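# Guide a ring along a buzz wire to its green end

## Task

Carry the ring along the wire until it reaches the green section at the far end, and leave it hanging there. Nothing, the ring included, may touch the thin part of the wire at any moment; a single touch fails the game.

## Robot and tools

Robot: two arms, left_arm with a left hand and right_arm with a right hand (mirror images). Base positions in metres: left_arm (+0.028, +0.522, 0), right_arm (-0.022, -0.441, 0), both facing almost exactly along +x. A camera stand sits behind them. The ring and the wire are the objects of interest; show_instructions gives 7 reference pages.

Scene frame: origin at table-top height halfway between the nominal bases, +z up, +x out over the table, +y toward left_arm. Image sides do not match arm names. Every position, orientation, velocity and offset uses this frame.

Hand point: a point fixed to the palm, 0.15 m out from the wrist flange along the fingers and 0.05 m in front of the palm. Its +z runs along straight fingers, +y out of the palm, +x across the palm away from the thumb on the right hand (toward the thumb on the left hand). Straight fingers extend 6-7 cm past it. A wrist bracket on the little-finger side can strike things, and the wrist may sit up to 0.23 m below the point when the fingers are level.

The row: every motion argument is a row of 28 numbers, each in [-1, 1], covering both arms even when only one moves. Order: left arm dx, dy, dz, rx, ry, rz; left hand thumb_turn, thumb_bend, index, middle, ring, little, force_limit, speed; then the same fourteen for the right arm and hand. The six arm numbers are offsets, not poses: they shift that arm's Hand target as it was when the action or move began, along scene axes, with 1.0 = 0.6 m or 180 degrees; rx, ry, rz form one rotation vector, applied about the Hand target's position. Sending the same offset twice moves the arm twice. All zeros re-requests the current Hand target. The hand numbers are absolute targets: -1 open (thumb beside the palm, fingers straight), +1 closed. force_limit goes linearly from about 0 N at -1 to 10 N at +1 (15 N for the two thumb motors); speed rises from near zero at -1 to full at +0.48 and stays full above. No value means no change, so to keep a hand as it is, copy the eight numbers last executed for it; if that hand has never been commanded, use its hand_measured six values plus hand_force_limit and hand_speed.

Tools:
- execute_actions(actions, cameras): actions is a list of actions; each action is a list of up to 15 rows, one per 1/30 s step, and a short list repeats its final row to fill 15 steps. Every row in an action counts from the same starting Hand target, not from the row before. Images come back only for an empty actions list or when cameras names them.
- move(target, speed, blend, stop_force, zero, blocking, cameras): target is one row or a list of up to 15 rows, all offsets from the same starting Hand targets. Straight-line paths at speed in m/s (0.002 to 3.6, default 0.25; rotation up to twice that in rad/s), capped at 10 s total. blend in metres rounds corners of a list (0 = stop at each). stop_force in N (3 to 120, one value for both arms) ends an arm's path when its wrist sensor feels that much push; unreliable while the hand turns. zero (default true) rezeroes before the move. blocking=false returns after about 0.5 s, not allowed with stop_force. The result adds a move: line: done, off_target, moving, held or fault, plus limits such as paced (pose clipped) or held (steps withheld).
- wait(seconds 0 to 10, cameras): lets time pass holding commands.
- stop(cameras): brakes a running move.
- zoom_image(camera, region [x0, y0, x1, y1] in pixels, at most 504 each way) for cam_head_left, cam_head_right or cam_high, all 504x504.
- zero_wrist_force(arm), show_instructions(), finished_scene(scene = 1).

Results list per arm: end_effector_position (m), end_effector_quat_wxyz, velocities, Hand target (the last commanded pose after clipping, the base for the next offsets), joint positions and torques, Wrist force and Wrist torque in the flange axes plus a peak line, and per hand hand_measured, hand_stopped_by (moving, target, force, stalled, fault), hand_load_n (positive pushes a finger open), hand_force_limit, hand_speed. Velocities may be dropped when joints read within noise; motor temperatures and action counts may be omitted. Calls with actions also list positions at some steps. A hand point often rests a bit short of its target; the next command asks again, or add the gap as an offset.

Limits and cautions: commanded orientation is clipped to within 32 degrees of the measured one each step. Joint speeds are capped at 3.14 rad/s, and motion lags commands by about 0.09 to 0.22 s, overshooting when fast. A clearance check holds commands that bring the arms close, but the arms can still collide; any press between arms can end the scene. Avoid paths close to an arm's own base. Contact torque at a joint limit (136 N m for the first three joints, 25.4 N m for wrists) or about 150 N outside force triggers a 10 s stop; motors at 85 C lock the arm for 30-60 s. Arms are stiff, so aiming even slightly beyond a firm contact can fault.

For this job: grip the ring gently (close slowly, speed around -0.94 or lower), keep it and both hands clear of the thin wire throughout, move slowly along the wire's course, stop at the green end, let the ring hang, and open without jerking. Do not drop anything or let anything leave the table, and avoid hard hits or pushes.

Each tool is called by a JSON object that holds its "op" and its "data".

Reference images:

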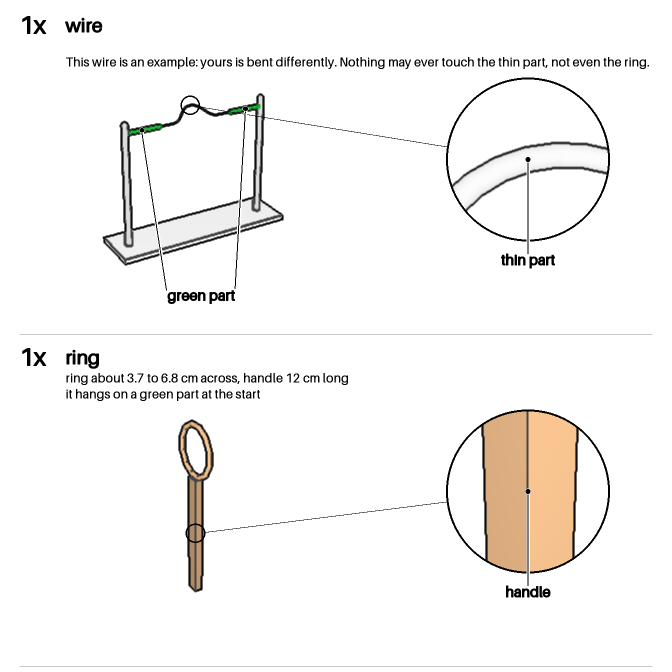

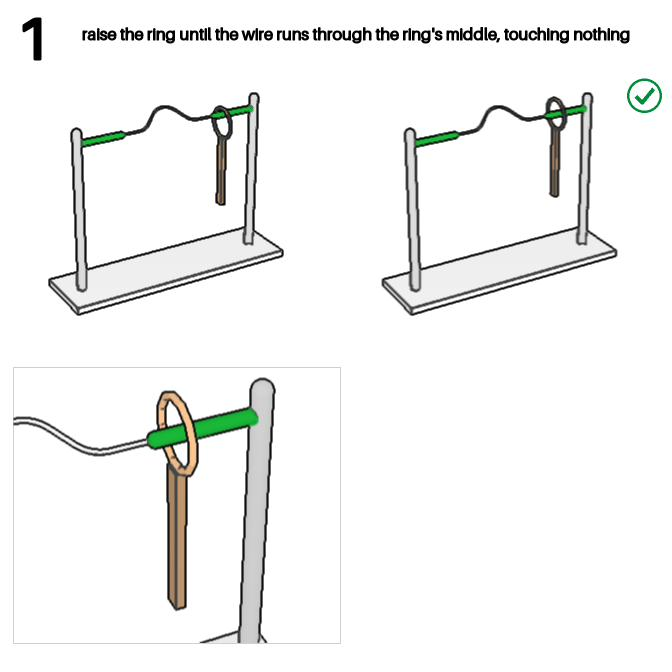

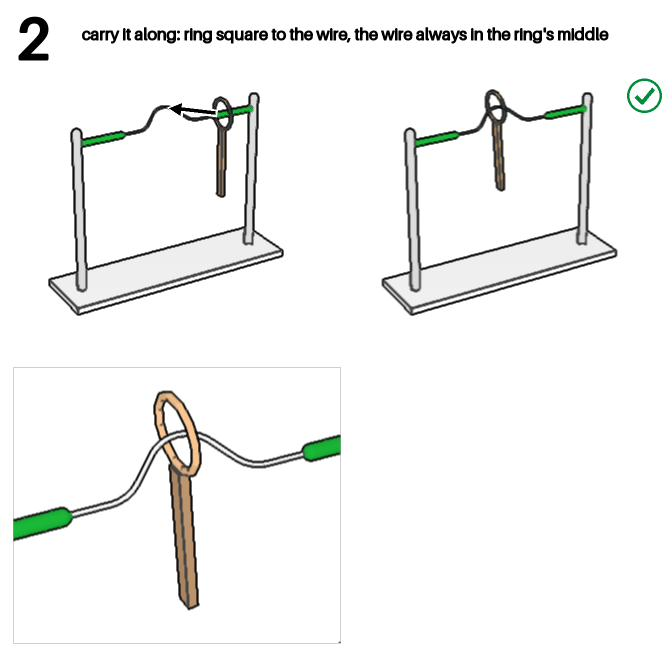

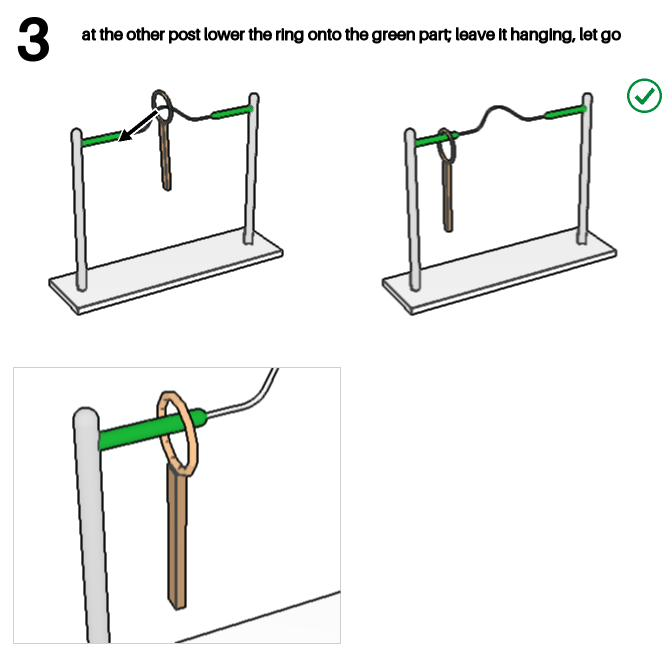

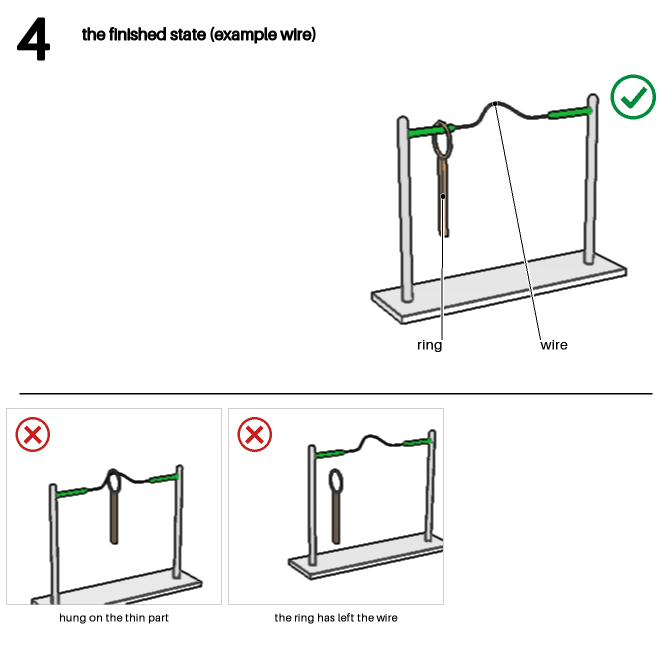

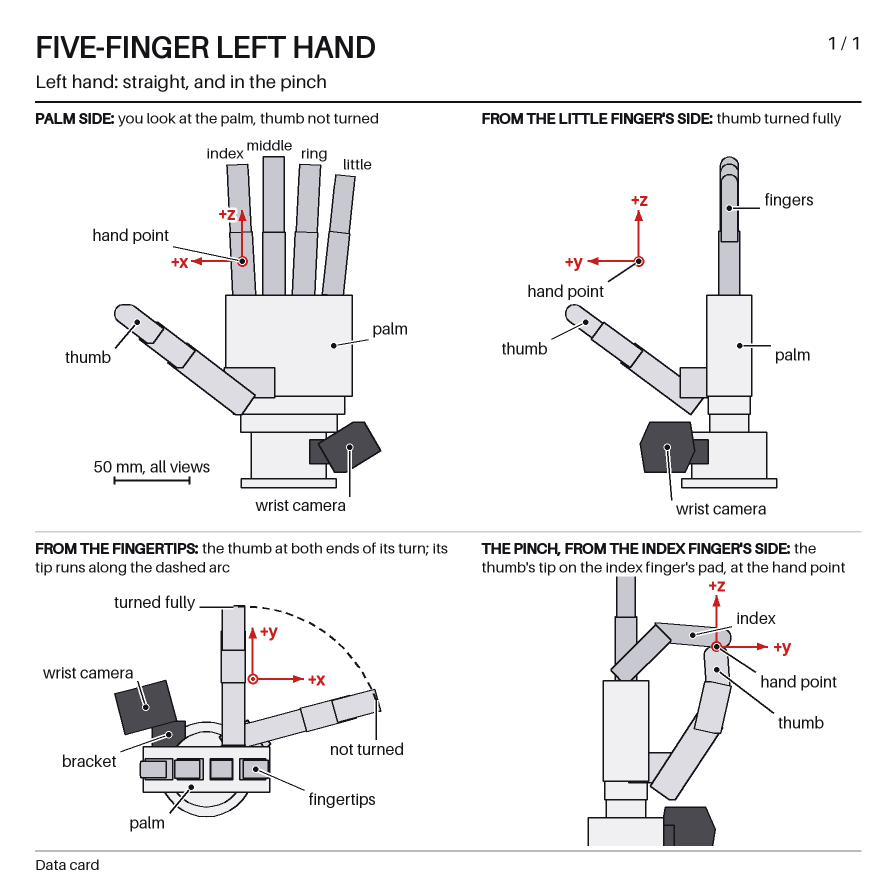

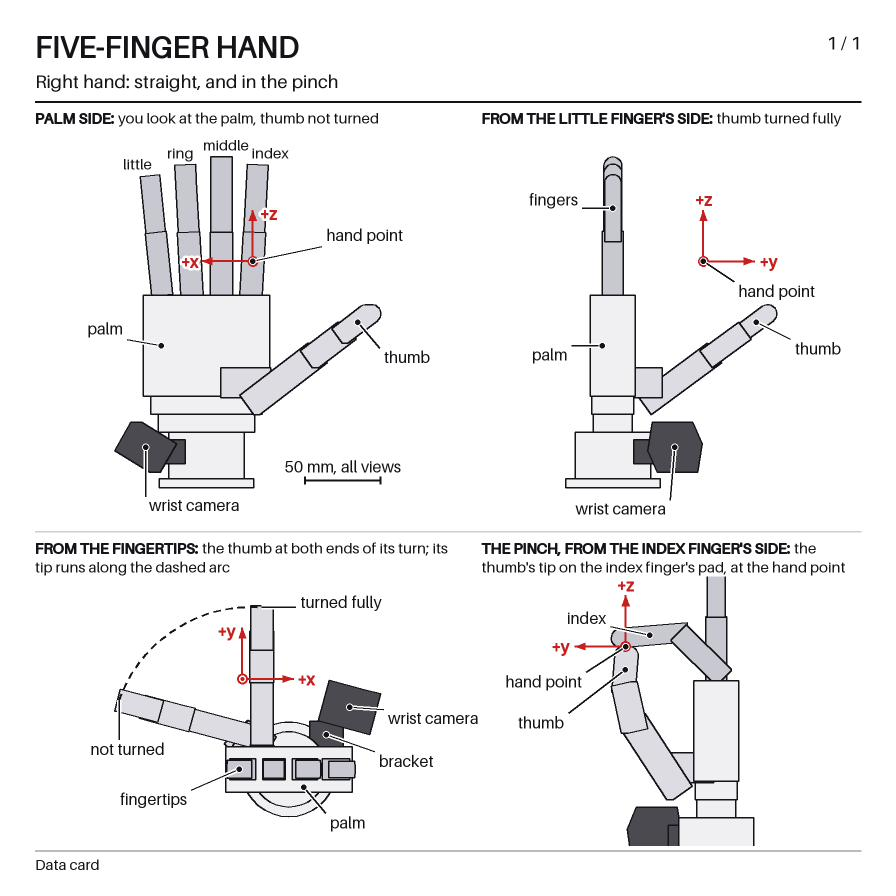

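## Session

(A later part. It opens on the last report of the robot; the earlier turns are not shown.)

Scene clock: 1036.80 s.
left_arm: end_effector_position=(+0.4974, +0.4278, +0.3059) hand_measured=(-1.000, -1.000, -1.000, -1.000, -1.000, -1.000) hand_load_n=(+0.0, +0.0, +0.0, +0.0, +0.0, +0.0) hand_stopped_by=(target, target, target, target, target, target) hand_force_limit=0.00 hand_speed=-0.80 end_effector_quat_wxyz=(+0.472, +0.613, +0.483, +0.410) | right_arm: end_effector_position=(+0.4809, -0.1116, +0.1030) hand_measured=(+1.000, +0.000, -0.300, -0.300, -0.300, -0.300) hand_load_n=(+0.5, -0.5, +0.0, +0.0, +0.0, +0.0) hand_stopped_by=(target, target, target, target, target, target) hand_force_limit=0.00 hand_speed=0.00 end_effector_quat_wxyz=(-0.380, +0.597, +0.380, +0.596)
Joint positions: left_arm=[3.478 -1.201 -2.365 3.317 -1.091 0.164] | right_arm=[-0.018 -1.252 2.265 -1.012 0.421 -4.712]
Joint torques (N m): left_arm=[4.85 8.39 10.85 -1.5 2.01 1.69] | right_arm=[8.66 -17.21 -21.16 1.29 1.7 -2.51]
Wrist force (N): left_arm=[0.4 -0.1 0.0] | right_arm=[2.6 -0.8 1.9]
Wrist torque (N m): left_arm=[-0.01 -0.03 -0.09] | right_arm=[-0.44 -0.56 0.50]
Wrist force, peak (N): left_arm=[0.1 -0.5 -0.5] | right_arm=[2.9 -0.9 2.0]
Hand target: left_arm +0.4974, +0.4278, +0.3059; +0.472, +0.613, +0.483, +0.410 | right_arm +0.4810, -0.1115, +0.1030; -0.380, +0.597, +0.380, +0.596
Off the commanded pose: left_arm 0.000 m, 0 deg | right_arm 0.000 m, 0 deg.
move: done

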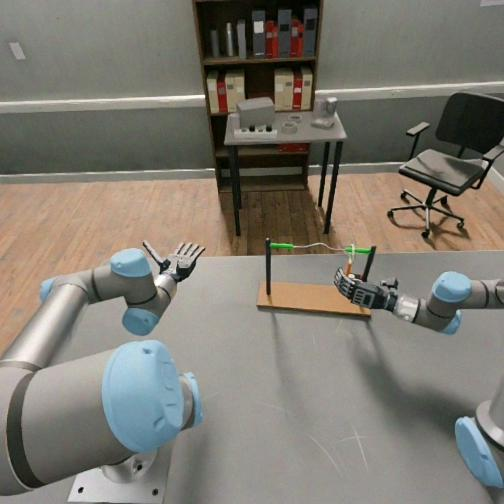

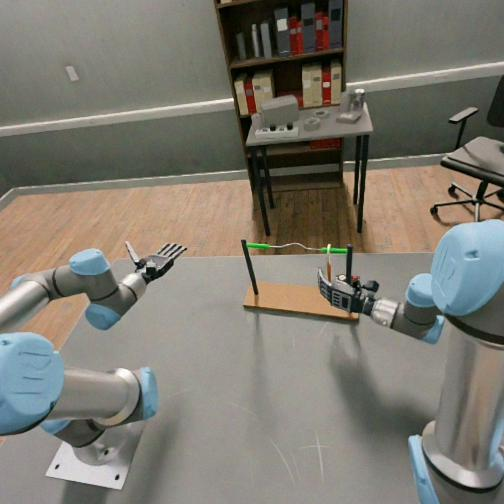

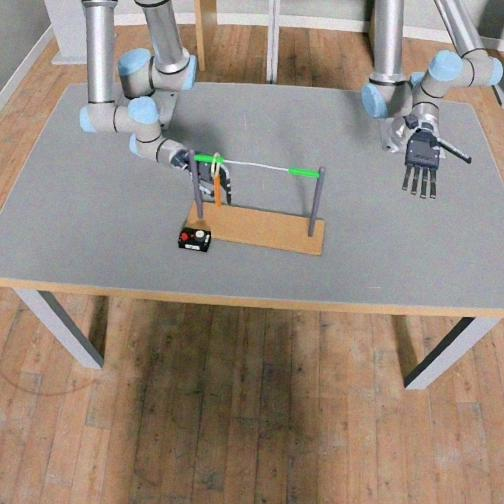

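{"op": "execute_actions", "data": {"actions": [[[0, 0, 0, 0, 0, 0, -1, -1, -1, -1, -1, -1, 0, -0.8, 0, 0, 0, 0, 0, 0, 1, 0, 0.4, 0.4, -0.3, -0.3, -0.4, -0.94]]]}}

{"op": "wait", "data": {"seconds": 3, "cameras": ["all"]}}

{"op": "zoom_image", "data": {"camera": "cam_high", "region": [190, 150, 250, 210]}}

{"op": "zoom_image", "data": {"camera": "cam_head_left", "region": [320, 240, 390, 310]}}

{"op": "zoom_image", "data": {"camera": "cam_head_right", "region": [300, 240, 370, 310]}}

Scene clock: 1072.10 s.
left_arm: end_effector_position=(+0.4974, +0.4278, +0.3059) hand_measured=(-1.000, -1.000, -1.000, -1.000, -1.000, -1.000) hand_load_n=(+0.0, +0.0, +0.0, +0.0, +0.0, +0.0) hand_stopped_by=(target, target, target, target, target, target) hand_force_limit=0.00 hand_speed=-0.80 end_effector_quat_wxyz=(+0.472, +0.613, +0.483, +0.410) | right_arm: end_effector_position=(+0.4810, -0.1115, +0.1030) hand_measured=(+1.000, +0.000, +0.094, +0.094, -0.300, -0.300) hand_load_n=(+0.0, +1.0, +3.5, +3.5, +0.0, +0.0) hand_stopped_by=(target, target, force, force, target, target) hand_force_limit=-0.40 hand_speed=-0.94 end_effector_quat_wxyz=(-0.380, +0.597, +0.380, +0.596)
Joint positions: left_arm=[3.478 -1.201 -2.365 3.317 -1.091 0.164] | right_arm=[-0.018 -1.252 2.264 -1.012 0.421 -4.712]
Joint torques (N m): left_arm=[5.67 9.31 10.16 -1.62 1.9 1.61] | right_arm=[9.59 -18.28 -21.04 1.16 1.71 -2.57]
Wrist force (N): left_arm=[0.0 -0.3 -0.2] | right_arm=[2.1 -0.9 1.9]
Wrist torque (N m): left_arm=[-0.01 0.00 -0.10] | right_arm=[-0.48 -0.54 0.49]
Wrist force, peak (N): left_arm=[0.0 -0.3 -0.6] | right_arm=[2.8 -0.9 2.2]
Hand target: left_arm +0.4974, +0.4278, +0.3059; +0.472, +0.613, +0.483, +0.410 | right_arm +0.4810, -0.1115, +0.1030; -0.380, +0.597, +0.380, +0.596
Off the commanded pose: left_arm 0.000 m, 0 deg | right_arm 0.000 m, 0 deg.
Step readings (end_effector_position of left_arm | right_arm):
0: (+0.4974, +0.4278, +0.3059) | (+0.4810, -0.1115, +0.1030)
1: (+0.4974, +0.4278, +0.3059) | (+0.4810, -0.1115, +0.1030)
2: (+0.4974, +0.4278, +0.3059) | (+0.4810, -0.1115, +0.1030)
4: (+0.4974, +0.4278, +0.3059) | (+0.4810, -0.1115, +0.1030)
8: (+0.4974, +0.4278, +0.3059) | (+0.4810, -0.1115, +0.1030)
15: (+0.4974, +0.4278, +0.3059) | (+0.4810, -0.1115, +0.1030)

Scene clock: 1075.10 s.
left_arm: end_effector_position=(+0.4974, +0.4278, +0.3059) hand_measured=(-1.000, -1.000, -1.000, -1.000, -1.000, -1.000) hand_load_n=(+0.0, +0.0, +0.0, +0.0, +0.0, +0.0) hand_stopped_by=(target, target, target, target, target, target) hand_force_limit=0.00 hand_speed=-0.80 end_effector_quat_wxyz=(+0.472, +0.613, +0.483, +0.410) | right_arm: end_effector_position=(+0.4810, -0.1115, +0.1030) hand_measured=(+1.000, +0.000, +0.094, +0.094, -0.300, -0.300) hand_load_n=(+0.0, +1.0, +3.5, +4.0, +0.0, +0.0) hand_stopped_by=(target, target, force, force, target, target) hand_force_limit=-0.40 hand_speed=-0.94 end_effector_quat_wxyz=(-0.380, +0.597, +0.380, +0.596)
Joint positions: left_arm=[3.478 -1.201 -2.365 3.317 -1.091 0.164] | right_arm=[-0.018 -1.252 2.264 -1.012 0.421 -4.712]
Joint torques (N m): left_arm=[4.97 9.24 10.26 -1.31 2.13 2.01] | right_arm=[8.45 -19.98 -20.73 0.38 0.97 -1.83]
Wrist force (N): left_arm=[-0.1 0.0 -0.2] | right_arm=[2.2 -1.0 2.0]
Wrist torque (N m): left_arm=[0.04 0.02 -0.12] | right_arm=[-0.48 -0.55 0.49]
Wrist force, peak (N): left_arm=[-0.2 -0.6 -0.1] | right_arm=[2.5 -0.8 2.1]
Hand target: left_arm +0.4974, +0.4278, +0.3059; +0.472, +0.613, +0.483, +0.410 | right_arm +0.4810, -0.1115, +0.1030; -0.380, +0.597, +0.380, +0.596
Off the commanded pose: left_arm 0.000 m, 0 deg | right_arm 0.000 m, 0 deg.
wait: 3.00 s; at rest by 0.17 s

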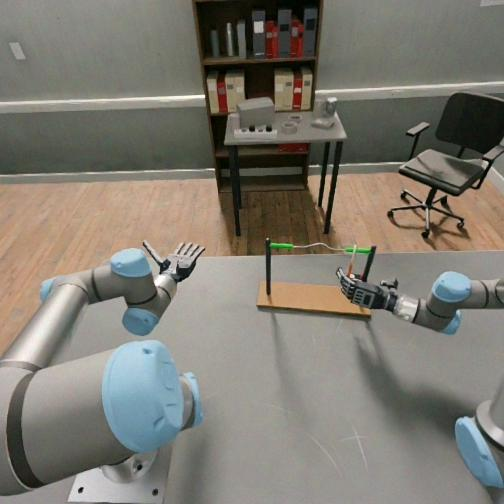

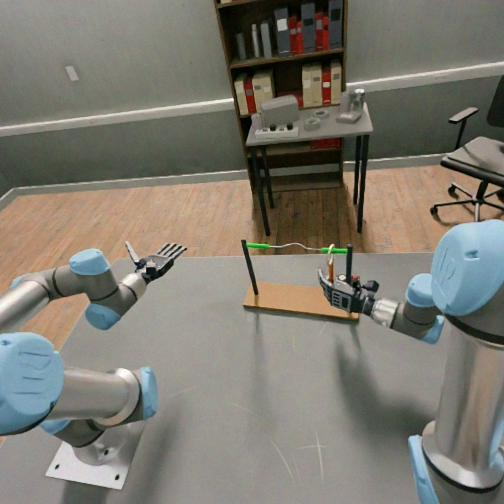

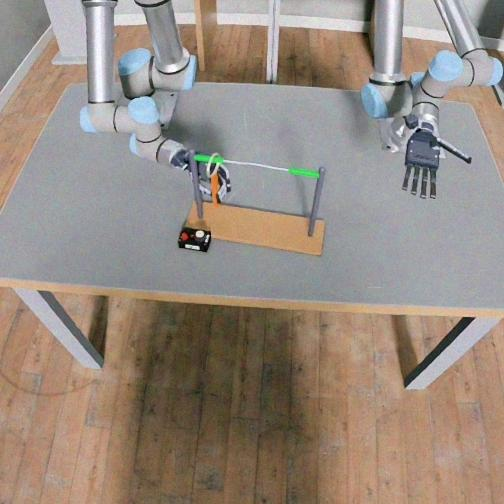

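Scaled by 8.400.

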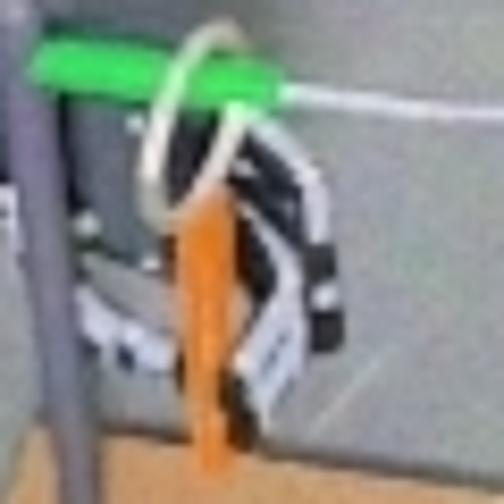

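Scaled by 7.200.

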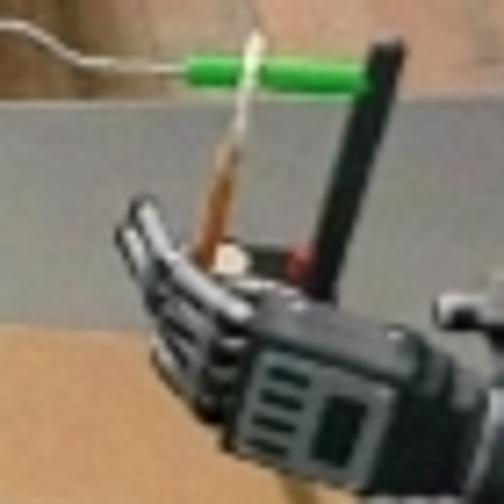

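Scaled by 7.200.

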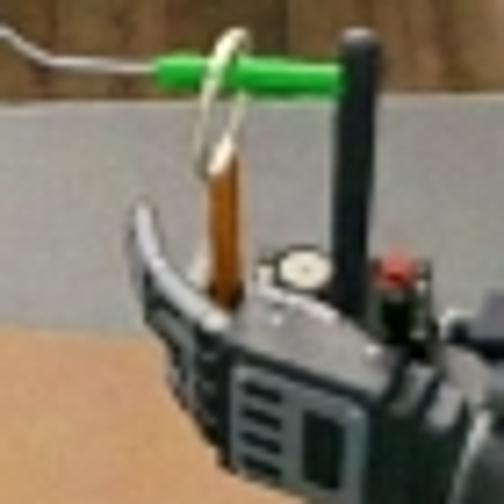

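{"op": "zoom_image", "data": {"camera": "cam_high", "region": [200, 148, 230, 178]}}

{"op": "zoom_image", "data": {"camera": "cam_head_right", "region": [318, 240, 346, 268]}}

{"op": "zoom_image", "data": {"camera": "cam_head_left", "region": [338, 240, 366, 268]}}

Scaled by 16.800.

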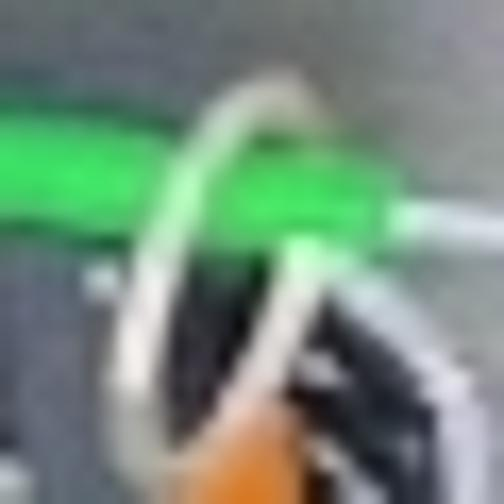

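Scaled by 18.000.

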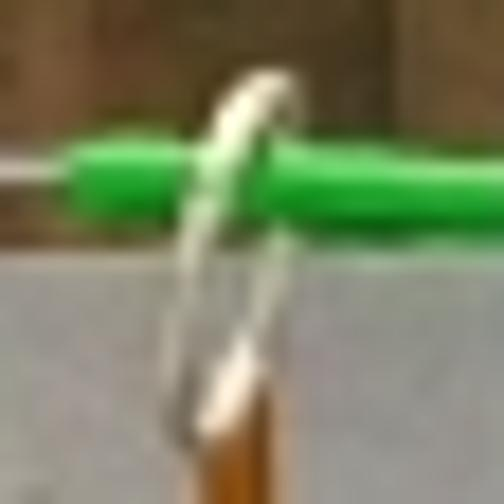

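Scaled by 18.000.

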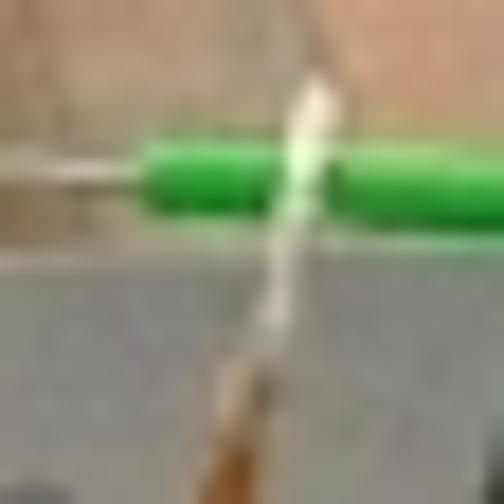

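{"op": "move", "data": {"target": [[0, 0, 0, 0, 0, 0, -1, -1, -1, -1, -1, -1, 0, -0.8, 0, 0, 0.0233, 0, 0, 0, 1, 0, 0.4, 0.4, -0.3, -0.3, -0.4, -0.94]], "speed": 0.02, "cameras": ["all"]}}

{"op": "zoom_image", "data": {"camera": "cam_high", "region": [200, 144, 230, 174]}}

{"op": "zoom_image", "data": {"camera": "cam_head_right", "region": [318, 236, 346, 264]}}

{"op": "zoom_image", "data": {"camera": "cam_head_left", "region": [338, 236, 366, 264]}}

Scene clock: 1155.83 s.
left_arm: end_effector_position=(+0.4974, +0.4278, +0.3059) hand_measured=(-1.000, -1.000, -1.000, -1.000, -1.000, -1.000) hand_load_n=(+0.0, +0.0, +0.0, +0.5, +0.0, +0.0) hand_stopped_by=(target, target, target, target, target, target) hand_force_limit=0.00 hand_speed=-0.80 end_effector_quat_wxyz=(+0.472, +0.613, +0.483, +0.410) | right_arm: end_effector_position=(+0.4810, -0.1115, +0.1169) hand_measured=(+1.000, +0.000, +0.094, +0.094, -0.300, -0.300) hand_load_n=(+0.0, +1.0, +3.5, +3.5, +0.0, +0.0) hand_stopped_by=(target, target, force, force, target, target) hand_force_limit=-0.40 hand_speed=-0.94 end_effector_quat_wxyz=(-0.380, +0.597, +0.380, +0.596)
Joint positions: left_arm=[3.478 -1.201 -2.365 3.317 -1.091 0.164] | right_arm=[-0.018 -1.288 2.256 -0.968 0.421 -4.712]
Joint torques (N m): left_arm=[4.89 8.27 9.76 -1.52 1.85 1.82] | right_arm=[8.19 -28.7 -21.34 1.36 1.28 -2.54]
Wrist force (N): left_arm=[-0.2 0.0 -0.1] | right_arm=[2.4 -1.0 2.0]
Wrist torque (N m): left_arm=[0.02 0.05 -0.13] | right_arm=[-0.47 -0.56 0.49]
Wrist force, peak (N): left_arm=[-0.4 0.0 -0.5] | right_arm=[2.6 -0.9 2.1]
Hand target: left_arm +0.4974, +0.4278, +0.3059; +0.472, +0.613, +0.483, +0.410 | right_arm +0.4810, -0.1115, +0.1170; -0.380, +0.597, +0.380, +0.596
Off the commanded pose: left_arm 0.000 m, 0 deg | right_arm 0.000 m, 0 deg.
move: done

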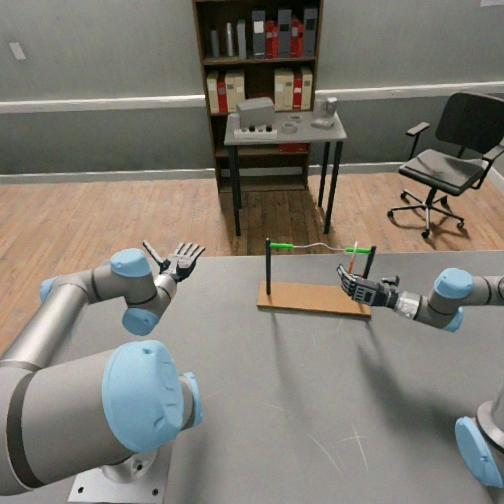

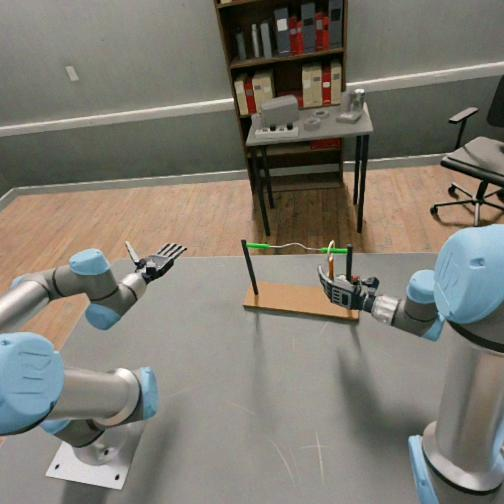

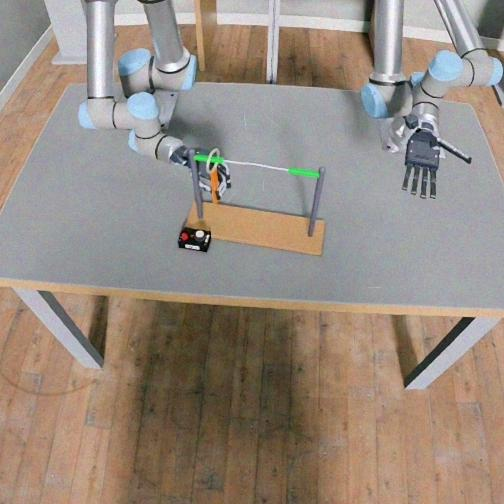

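Scaled by 16.800.

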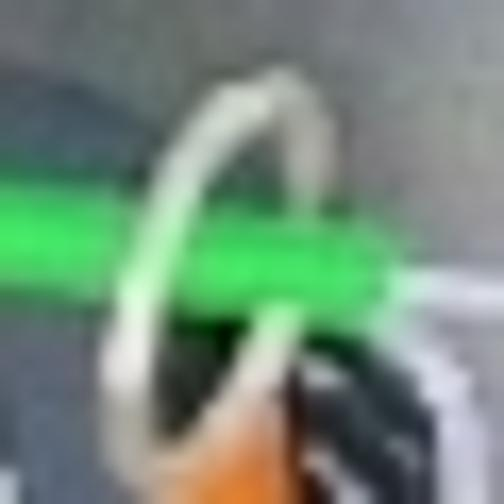

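Scaled by 18.000.

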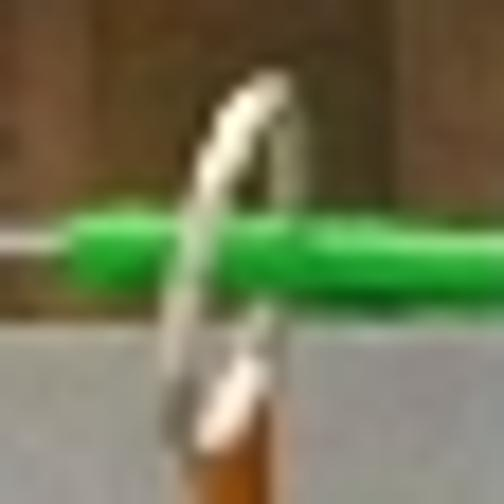

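Scaled by 18.000.

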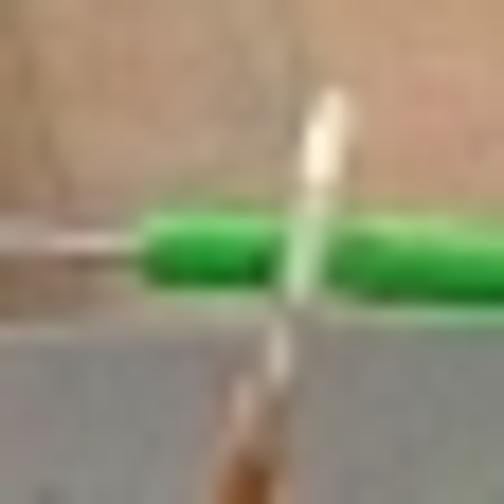

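{"op": "move", "data": {"target": [[0, 0, 0, 0, 0, 0, -1, -1, -1, -1, -1, -1, 0, -0.8, -0.0025, 0, 0.0033, 0, 0, 0, 1, 0, 0.4, 0.4, -0.3, -0.3, -0.4, -0.94], [0, 0, 0, 0, 0, 0, -1, -1, -1, -1, -1, -1, 0, -0.8, 0.0027, 0.0368, 0.0033, 0, 0, 0, 1, 0, 0.4, 0.4, -0.3, -0.3, -0.4, -0.94]], "speed": 0.025, "blend": 0.001, "cameras": ["all"]}}

{"op": "zoom_image", "data": {"camera": "cam_high", "region": [207, 145, 237, 175]}}

{"op": "zoom_image", "data": {"camera": "cam_head_right", "region": [308, 236, 336, 264]}}

{"op": "zoom_image", "data": {"camera": "cam_head_left", "region": [332, 236, 360, 264]}}

Scene clock: 1216.20 s.
left_arm: end_effector_position=(+0.4974, +0.4278, +0.3059) hand_measured=(-1.000, -1.000, -1.000, -1.000, -1.000, -1.000) hand_load_n=(+0.5, +0.0, +0.0, +0.0, +0.0, +0.0) hand_stopped_by=(target, target, target, target, target, target) hand_force_limit=0.00 hand_speed=-0.80 end_effector_quat_wxyz=(+0.472, +0.613, +0.483, +0.410) | right_arm: end_effector_position=(+0.4826, -0.0895, +0.1190) hand_measured=(+1.000, +0.000, +0.094, +0.094, -0.300, -0.300) hand_load_n=(+0.0, +0.5, +3.5, +3.5, +0.0, +0.0) hand_stopped_by=(target, target, force, force, target, target) hand_force_limit=-0.40 hand_speed=-0.94 end_effector_quat_wxyz=(-0.380, +0.597, +0.380, +0.596)
Joint positions: left_arm=[3.478 -1.201 -2.365 3.317 -1.091 0.164] | right_arm=[0.045 -1.275 2.227 -0.952 0.485 -4.712]
Joint torques (N m): left_arm=[5.33 8.51 9.49 -1.18 1.97 2.08] | right_arm=[10.89 -17.1 -22.54 1.26 1.58 -0.6]
Wrist force (N): left_arm=[0.0 -0.2 -0.4] | right_arm=[2.3 -1.0 2.2]
Wrist torque (N m): left_arm=[0.00 0.00 -0.11] | right_arm=[-0.49 -0.58 0.49]
Wrist force, peak (N): left_arm=[-0.4 -0.5 -0.3] | right_arm=[2.4 -1.0 2.2]
Hand target: left_arm +0.4974, +0.4278, +0.3059; +0.472, +0.613, +0.483, +0.410 | right_arm +0.4826, -0.0894, +0.1190; -0.380, +0.597, +0.380, +0.596
Off the commanded pose: left_arm 0.000 m, 0 deg | right_arm 0.000 m, 0 deg.
move: done

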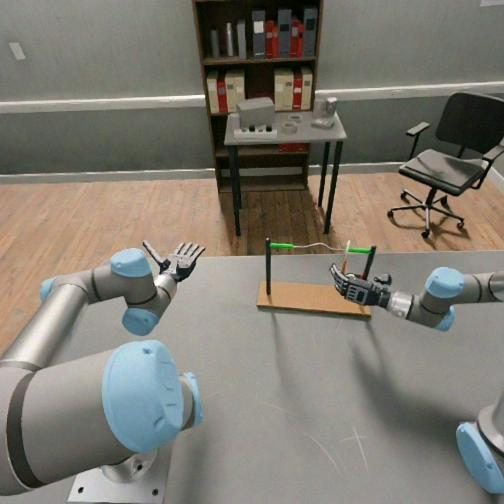

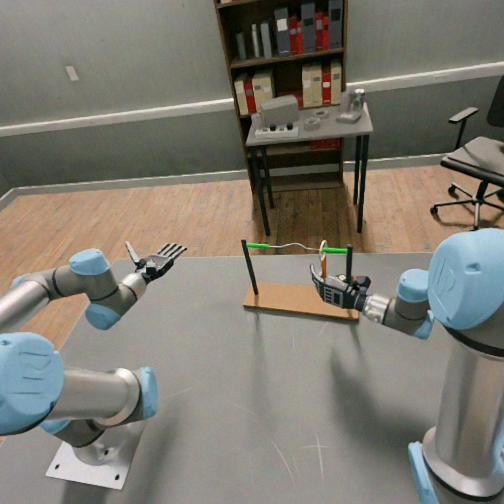

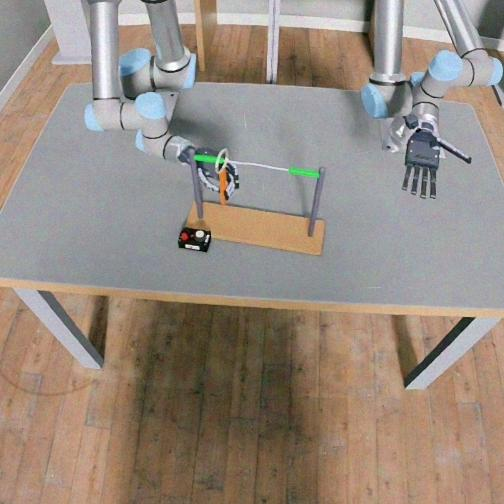

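Scaled by 16.800.

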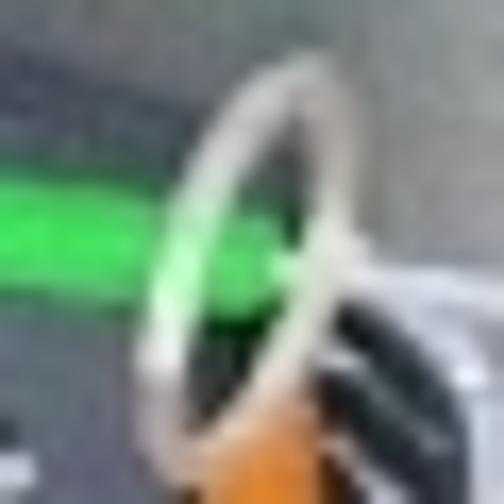

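Scaled by 18.000.

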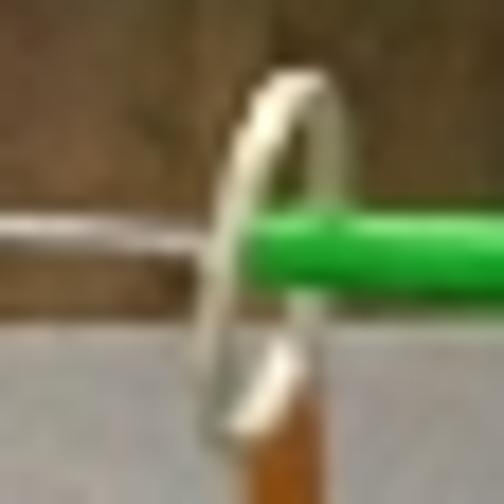

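Scaled by 18.000.

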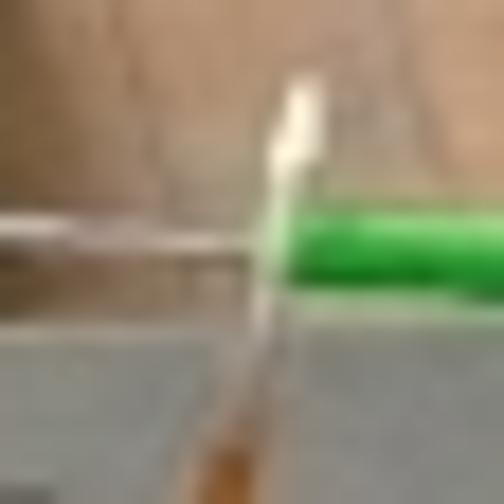

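{"op": "move", "data": {"target": [[0, 0, 0, 0, 0, 0, -1, -1, -1, -1, -1, -1, 0, -0.8, 0.0057, 0.0408, 0.0025, 0, 0, 0, 1, 0, 0.4, 0.4, -0.3, -0.3, -0.4, -0.94], [0, 0, 0, 0, 0, 0, -1, -1, -1, -1, -1, -1, 0, -0.8, 0.0102, 0.0658, 0.0045, 0, 0, 0, 1, 0, 0.4, 0.4, -0.3, -0.3, -0.4, -0.94], [0, 0, 0, 0, 0, 0, -1, -1, -1, -1, -1, -1, 0, -0.8, 0.0135, 0.0812, 0.0062, 0, 0, 0, 1, 0, 0.4, 0.4, -0.3, -0.3, -0.4, -0.94]], "speed": 0.025, "blend": 0.002, "cameras": ["all"]}}

{"op": "zoom_image", "data": {"camera": "cam_high", "region": [227, 145, 257, 175]}}

{"op": "zoom_image", "data": {"camera": "cam_head_right", "region": [292, 236, 320, 264]}}

{"op": "zoom_image", "data": {"camera": "cam_head_left", "region": [316, 236, 344, 264]}}

Scene clock: 1237.23 s.
left_arm: end_effector_position=(+0.4974, +0.4278, +0.3059) hand_measured=(-1.000, -1.000, -1.000, -1.000, -1.000, -1.000) hand_load_n=(+0.0, +0.0, +0.0, +0.0, +0.0, +0.5) hand_stopped_by=(target, target, target, target, target, target) hand_force_limit=0.00 hand_speed=-0.80 end_effector_quat_wxyz=(+0.472, +0.613, +0.483, +0.410) | right_arm: end_effector_position=(+0.4906, -0.0408, +0.1227) hand_measured=(+1.000, +0.000, +0.094, +0.094, -0.300, -0.300) hand_load_n=(+0.0, +0.5, +3.5, +3.5, +0.0, +0.0) hand_stopped_by=(target, target, force, force, target, target) hand_force_limit=-0.40 hand_speed=-0.94 end_effector_quat_wxyz=(-0.380, +0.597, +0.380, +0.596)
Joint positions: left_arm=[3.478 -1.201 -2.365 3.317 -1.091 0.164] | right_arm=[0.175 -1.23 2.142 -0.911 0.614 -4.712]
Joint torques (N m): left_arm=[4.75 7.98 9.99 -1.13 1.82 1.8] | right_arm=[9.76 -20.19 -22.89 0.6 1.41 -2.14]
Wrist force (N): left_arm=[0.1 0.0 0.0] | right_arm=[2.4 -0.9 2.1]
Wrist torque (N m): left_arm=[0.02 0.00 -0.11] | right_arm=[-0.47 -0.62 0.53]
Wrist force, peak (N): left_arm=[-0.5 -0.3 -0.4] | right_arm=[2.7 -0.9 2.3]
Hand target: left_arm +0.4974, +0.4278, +0.3059; +0.472, +0.613, +0.483, +0.410 | right_arm +0.4907, -0.0407, +0.1227; -0.380, +0.597, +0.380, +0.596
Off the commanded pose: left_arm 0.000 m, 0 deg | right_arm 0.000 m, 0 deg.
move: done

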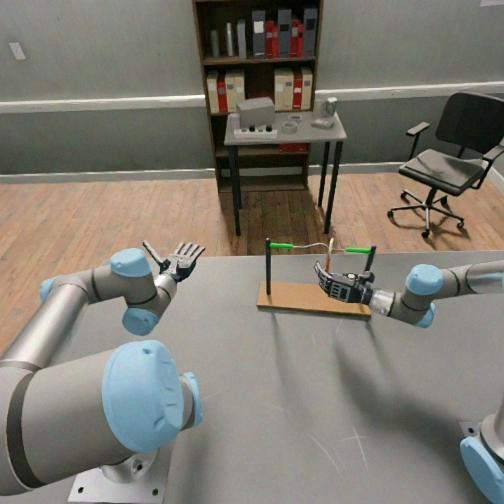

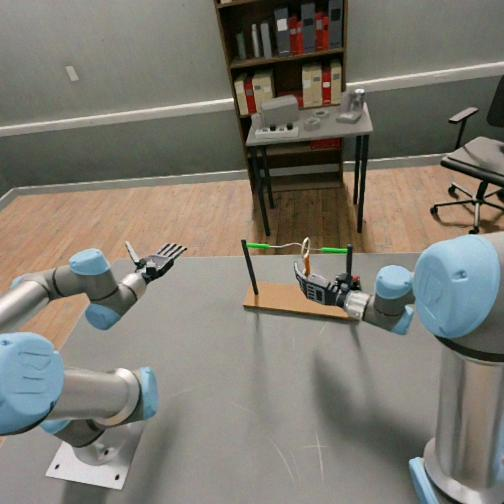

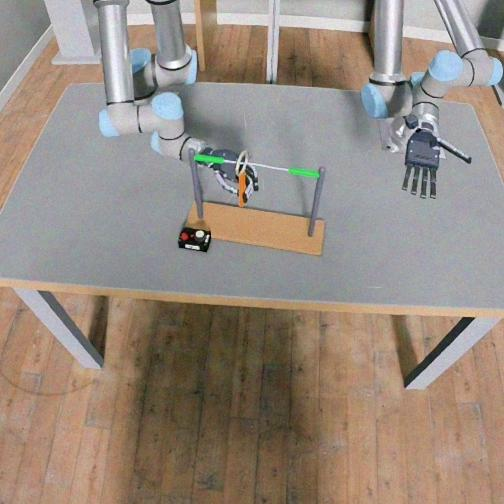

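Scaled by 16.800.

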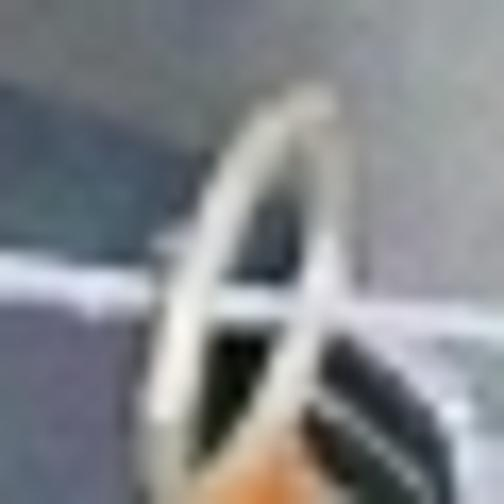

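Scaled by 18.000.

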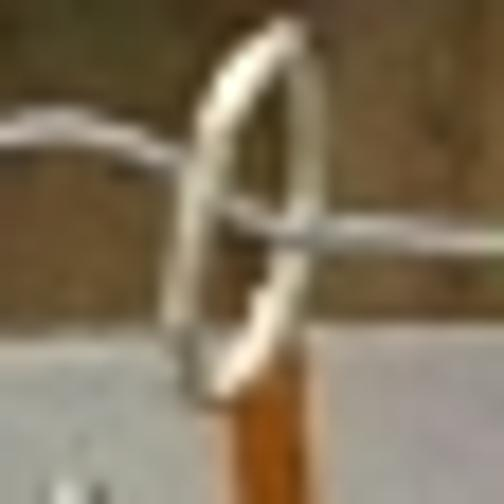

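Scaled by 18.000.

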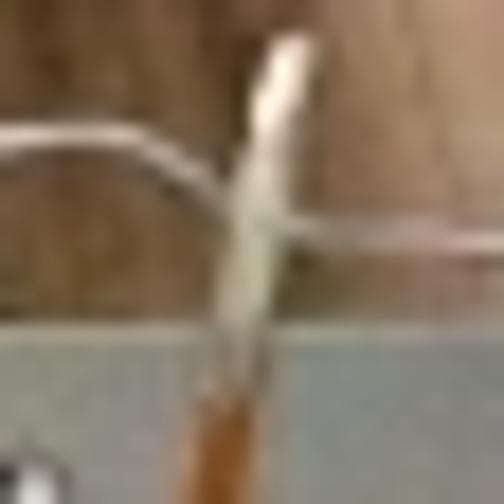

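{"op": "move", "data": {"target": [[0, 0, 0, 0, 0, 0, -1, -1, -1, -1, -1, -1, 0, -0.8, 0.0073, 0.0175, 0.0082, 0, 0, 0, 1, 0, 0.4, 0.4, -0.3, -0.3, -0.4, -0.94], [0, 0, 0, 0, 0, 0, -1, -1, -1, -1, -1, -1, 0, -0.8, 0.0122, 0.0277, 0.0140, 0, 0, 0, 1, 0, 0.4, 0.4, -0.3, -0.3, -0.4, -0.94], [0, 0, 0, 0, 0, 0, -1, -1, -1, -1, -1, -1, 0, -0.8, 0.0160, 0.0418, 0.0172, 0, 0, 0, 1, 0, 0.4, 0.4, -0.3, -0.3, -0.4, -0.94]], "speed": 0.025, "blend": 0.001, "cameras": ["all"]}}

{"op": "zoom_image", "data": {"camera": "cam_high", "region": [237, 145, 267, 175]}}

{"op": "zoom_image", "data": {"camera": "cam_head_right", "region": [284, 230, 312, 258]}}

{"op": "zoom_image", "data": {"camera": "cam_head_left", "region": [308, 230, 336, 258]}}

Scene clock: 1258.77 s.
left_arm: end_effector_position=(+0.4974, +0.4278, +0.3059) hand_measured=(-1.000, -1.000, -1.000, -1.000, -1.000, -1.000) hand_load_n=(+0.0, +0.0, +0.0, +0.0, +0.0, +0.0) hand_stopped_by=(target, target, target, target, target, target) hand_force_limit=0.00 hand_speed=-0.80 end_effector_quat_wxyz=(+0.472, +0.613, +0.483, +0.410) | right_arm: end_effector_position=(+0.5002, -0.0157, +0.1330) hand_measured=(+1.000, +0.000, +0.094, +0.094, -0.300, -0.300) hand_load_n=(+0.0, +1.0, +3.5, +3.5, +0.0, +0.0) hand_stopped_by=(target, target, force, force, target, target) hand_force_limit=-0.40 hand_speed=-0.94 end_effector_quat_wxyz=(-0.380, +0.597, +0.380, +0.596)
Joint positions: left_arm=[3.478 -1.201 -2.365 3.317 -1.091 0.164] | right_arm=[0.232 -1.214 2.074 -0.86 0.672 -4.712]
Joint torques (N m): left_arm=[4.14 7.92 9.75 -1.07 1.53 1.59] | right_arm=[9.46 -21.41 -22.87 0.79 1.82 -2.27]
Wrist force (N): left_arm=[0.0 -0.2 0.0] | right_arm=[2.7 -0.9 2.1]
Wrist torque (N m): left_arm=[-0.01 0.02 -0.12] | right_arm=[-0.47 -0.64 0.54]
Wrist force, peak (N): left_arm=[-0.1 -0.7 -0.3] | right_arm=[2.7 -1.1 2.4]
Hand target: left_arm +0.4974, +0.4278, +0.3059; +0.472, +0.613, +0.483, +0.410 | right_arm +0.5003, -0.0156, +0.1330; -0.380, +0.597, +0.380, +0.596
Off the commanded pose: left_arm 0.000 m, 0 deg | right_arm 0.000 m, 0 deg.
move: done

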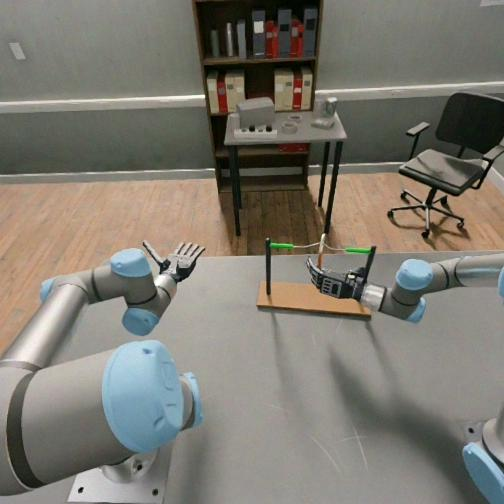

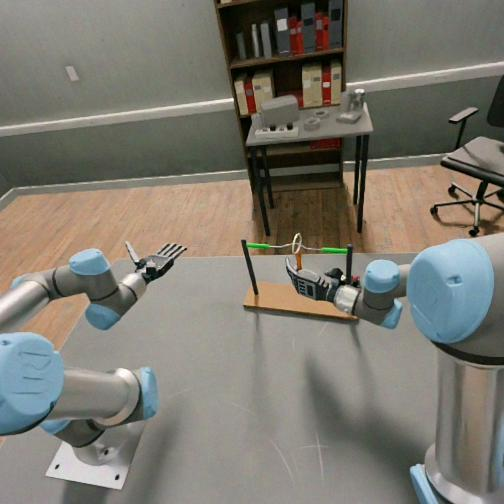

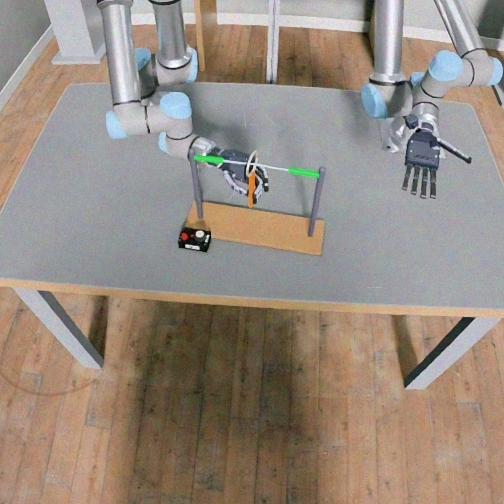

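Scaled by 16.800.

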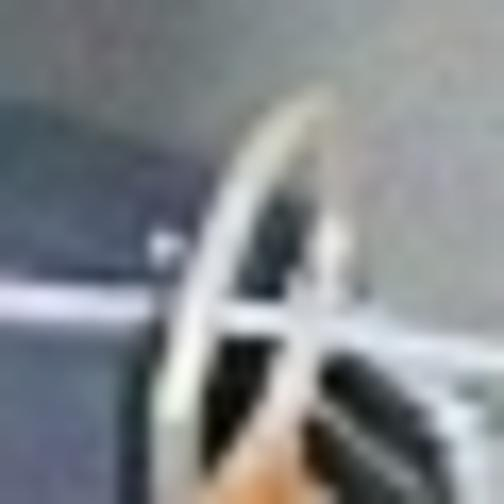

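Scaled by 18.000.

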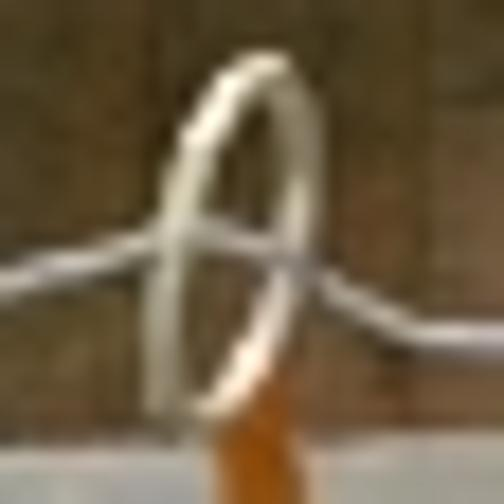

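Scaled by 18.000.

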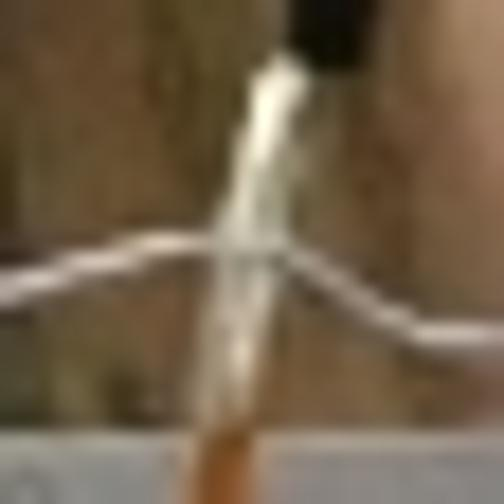

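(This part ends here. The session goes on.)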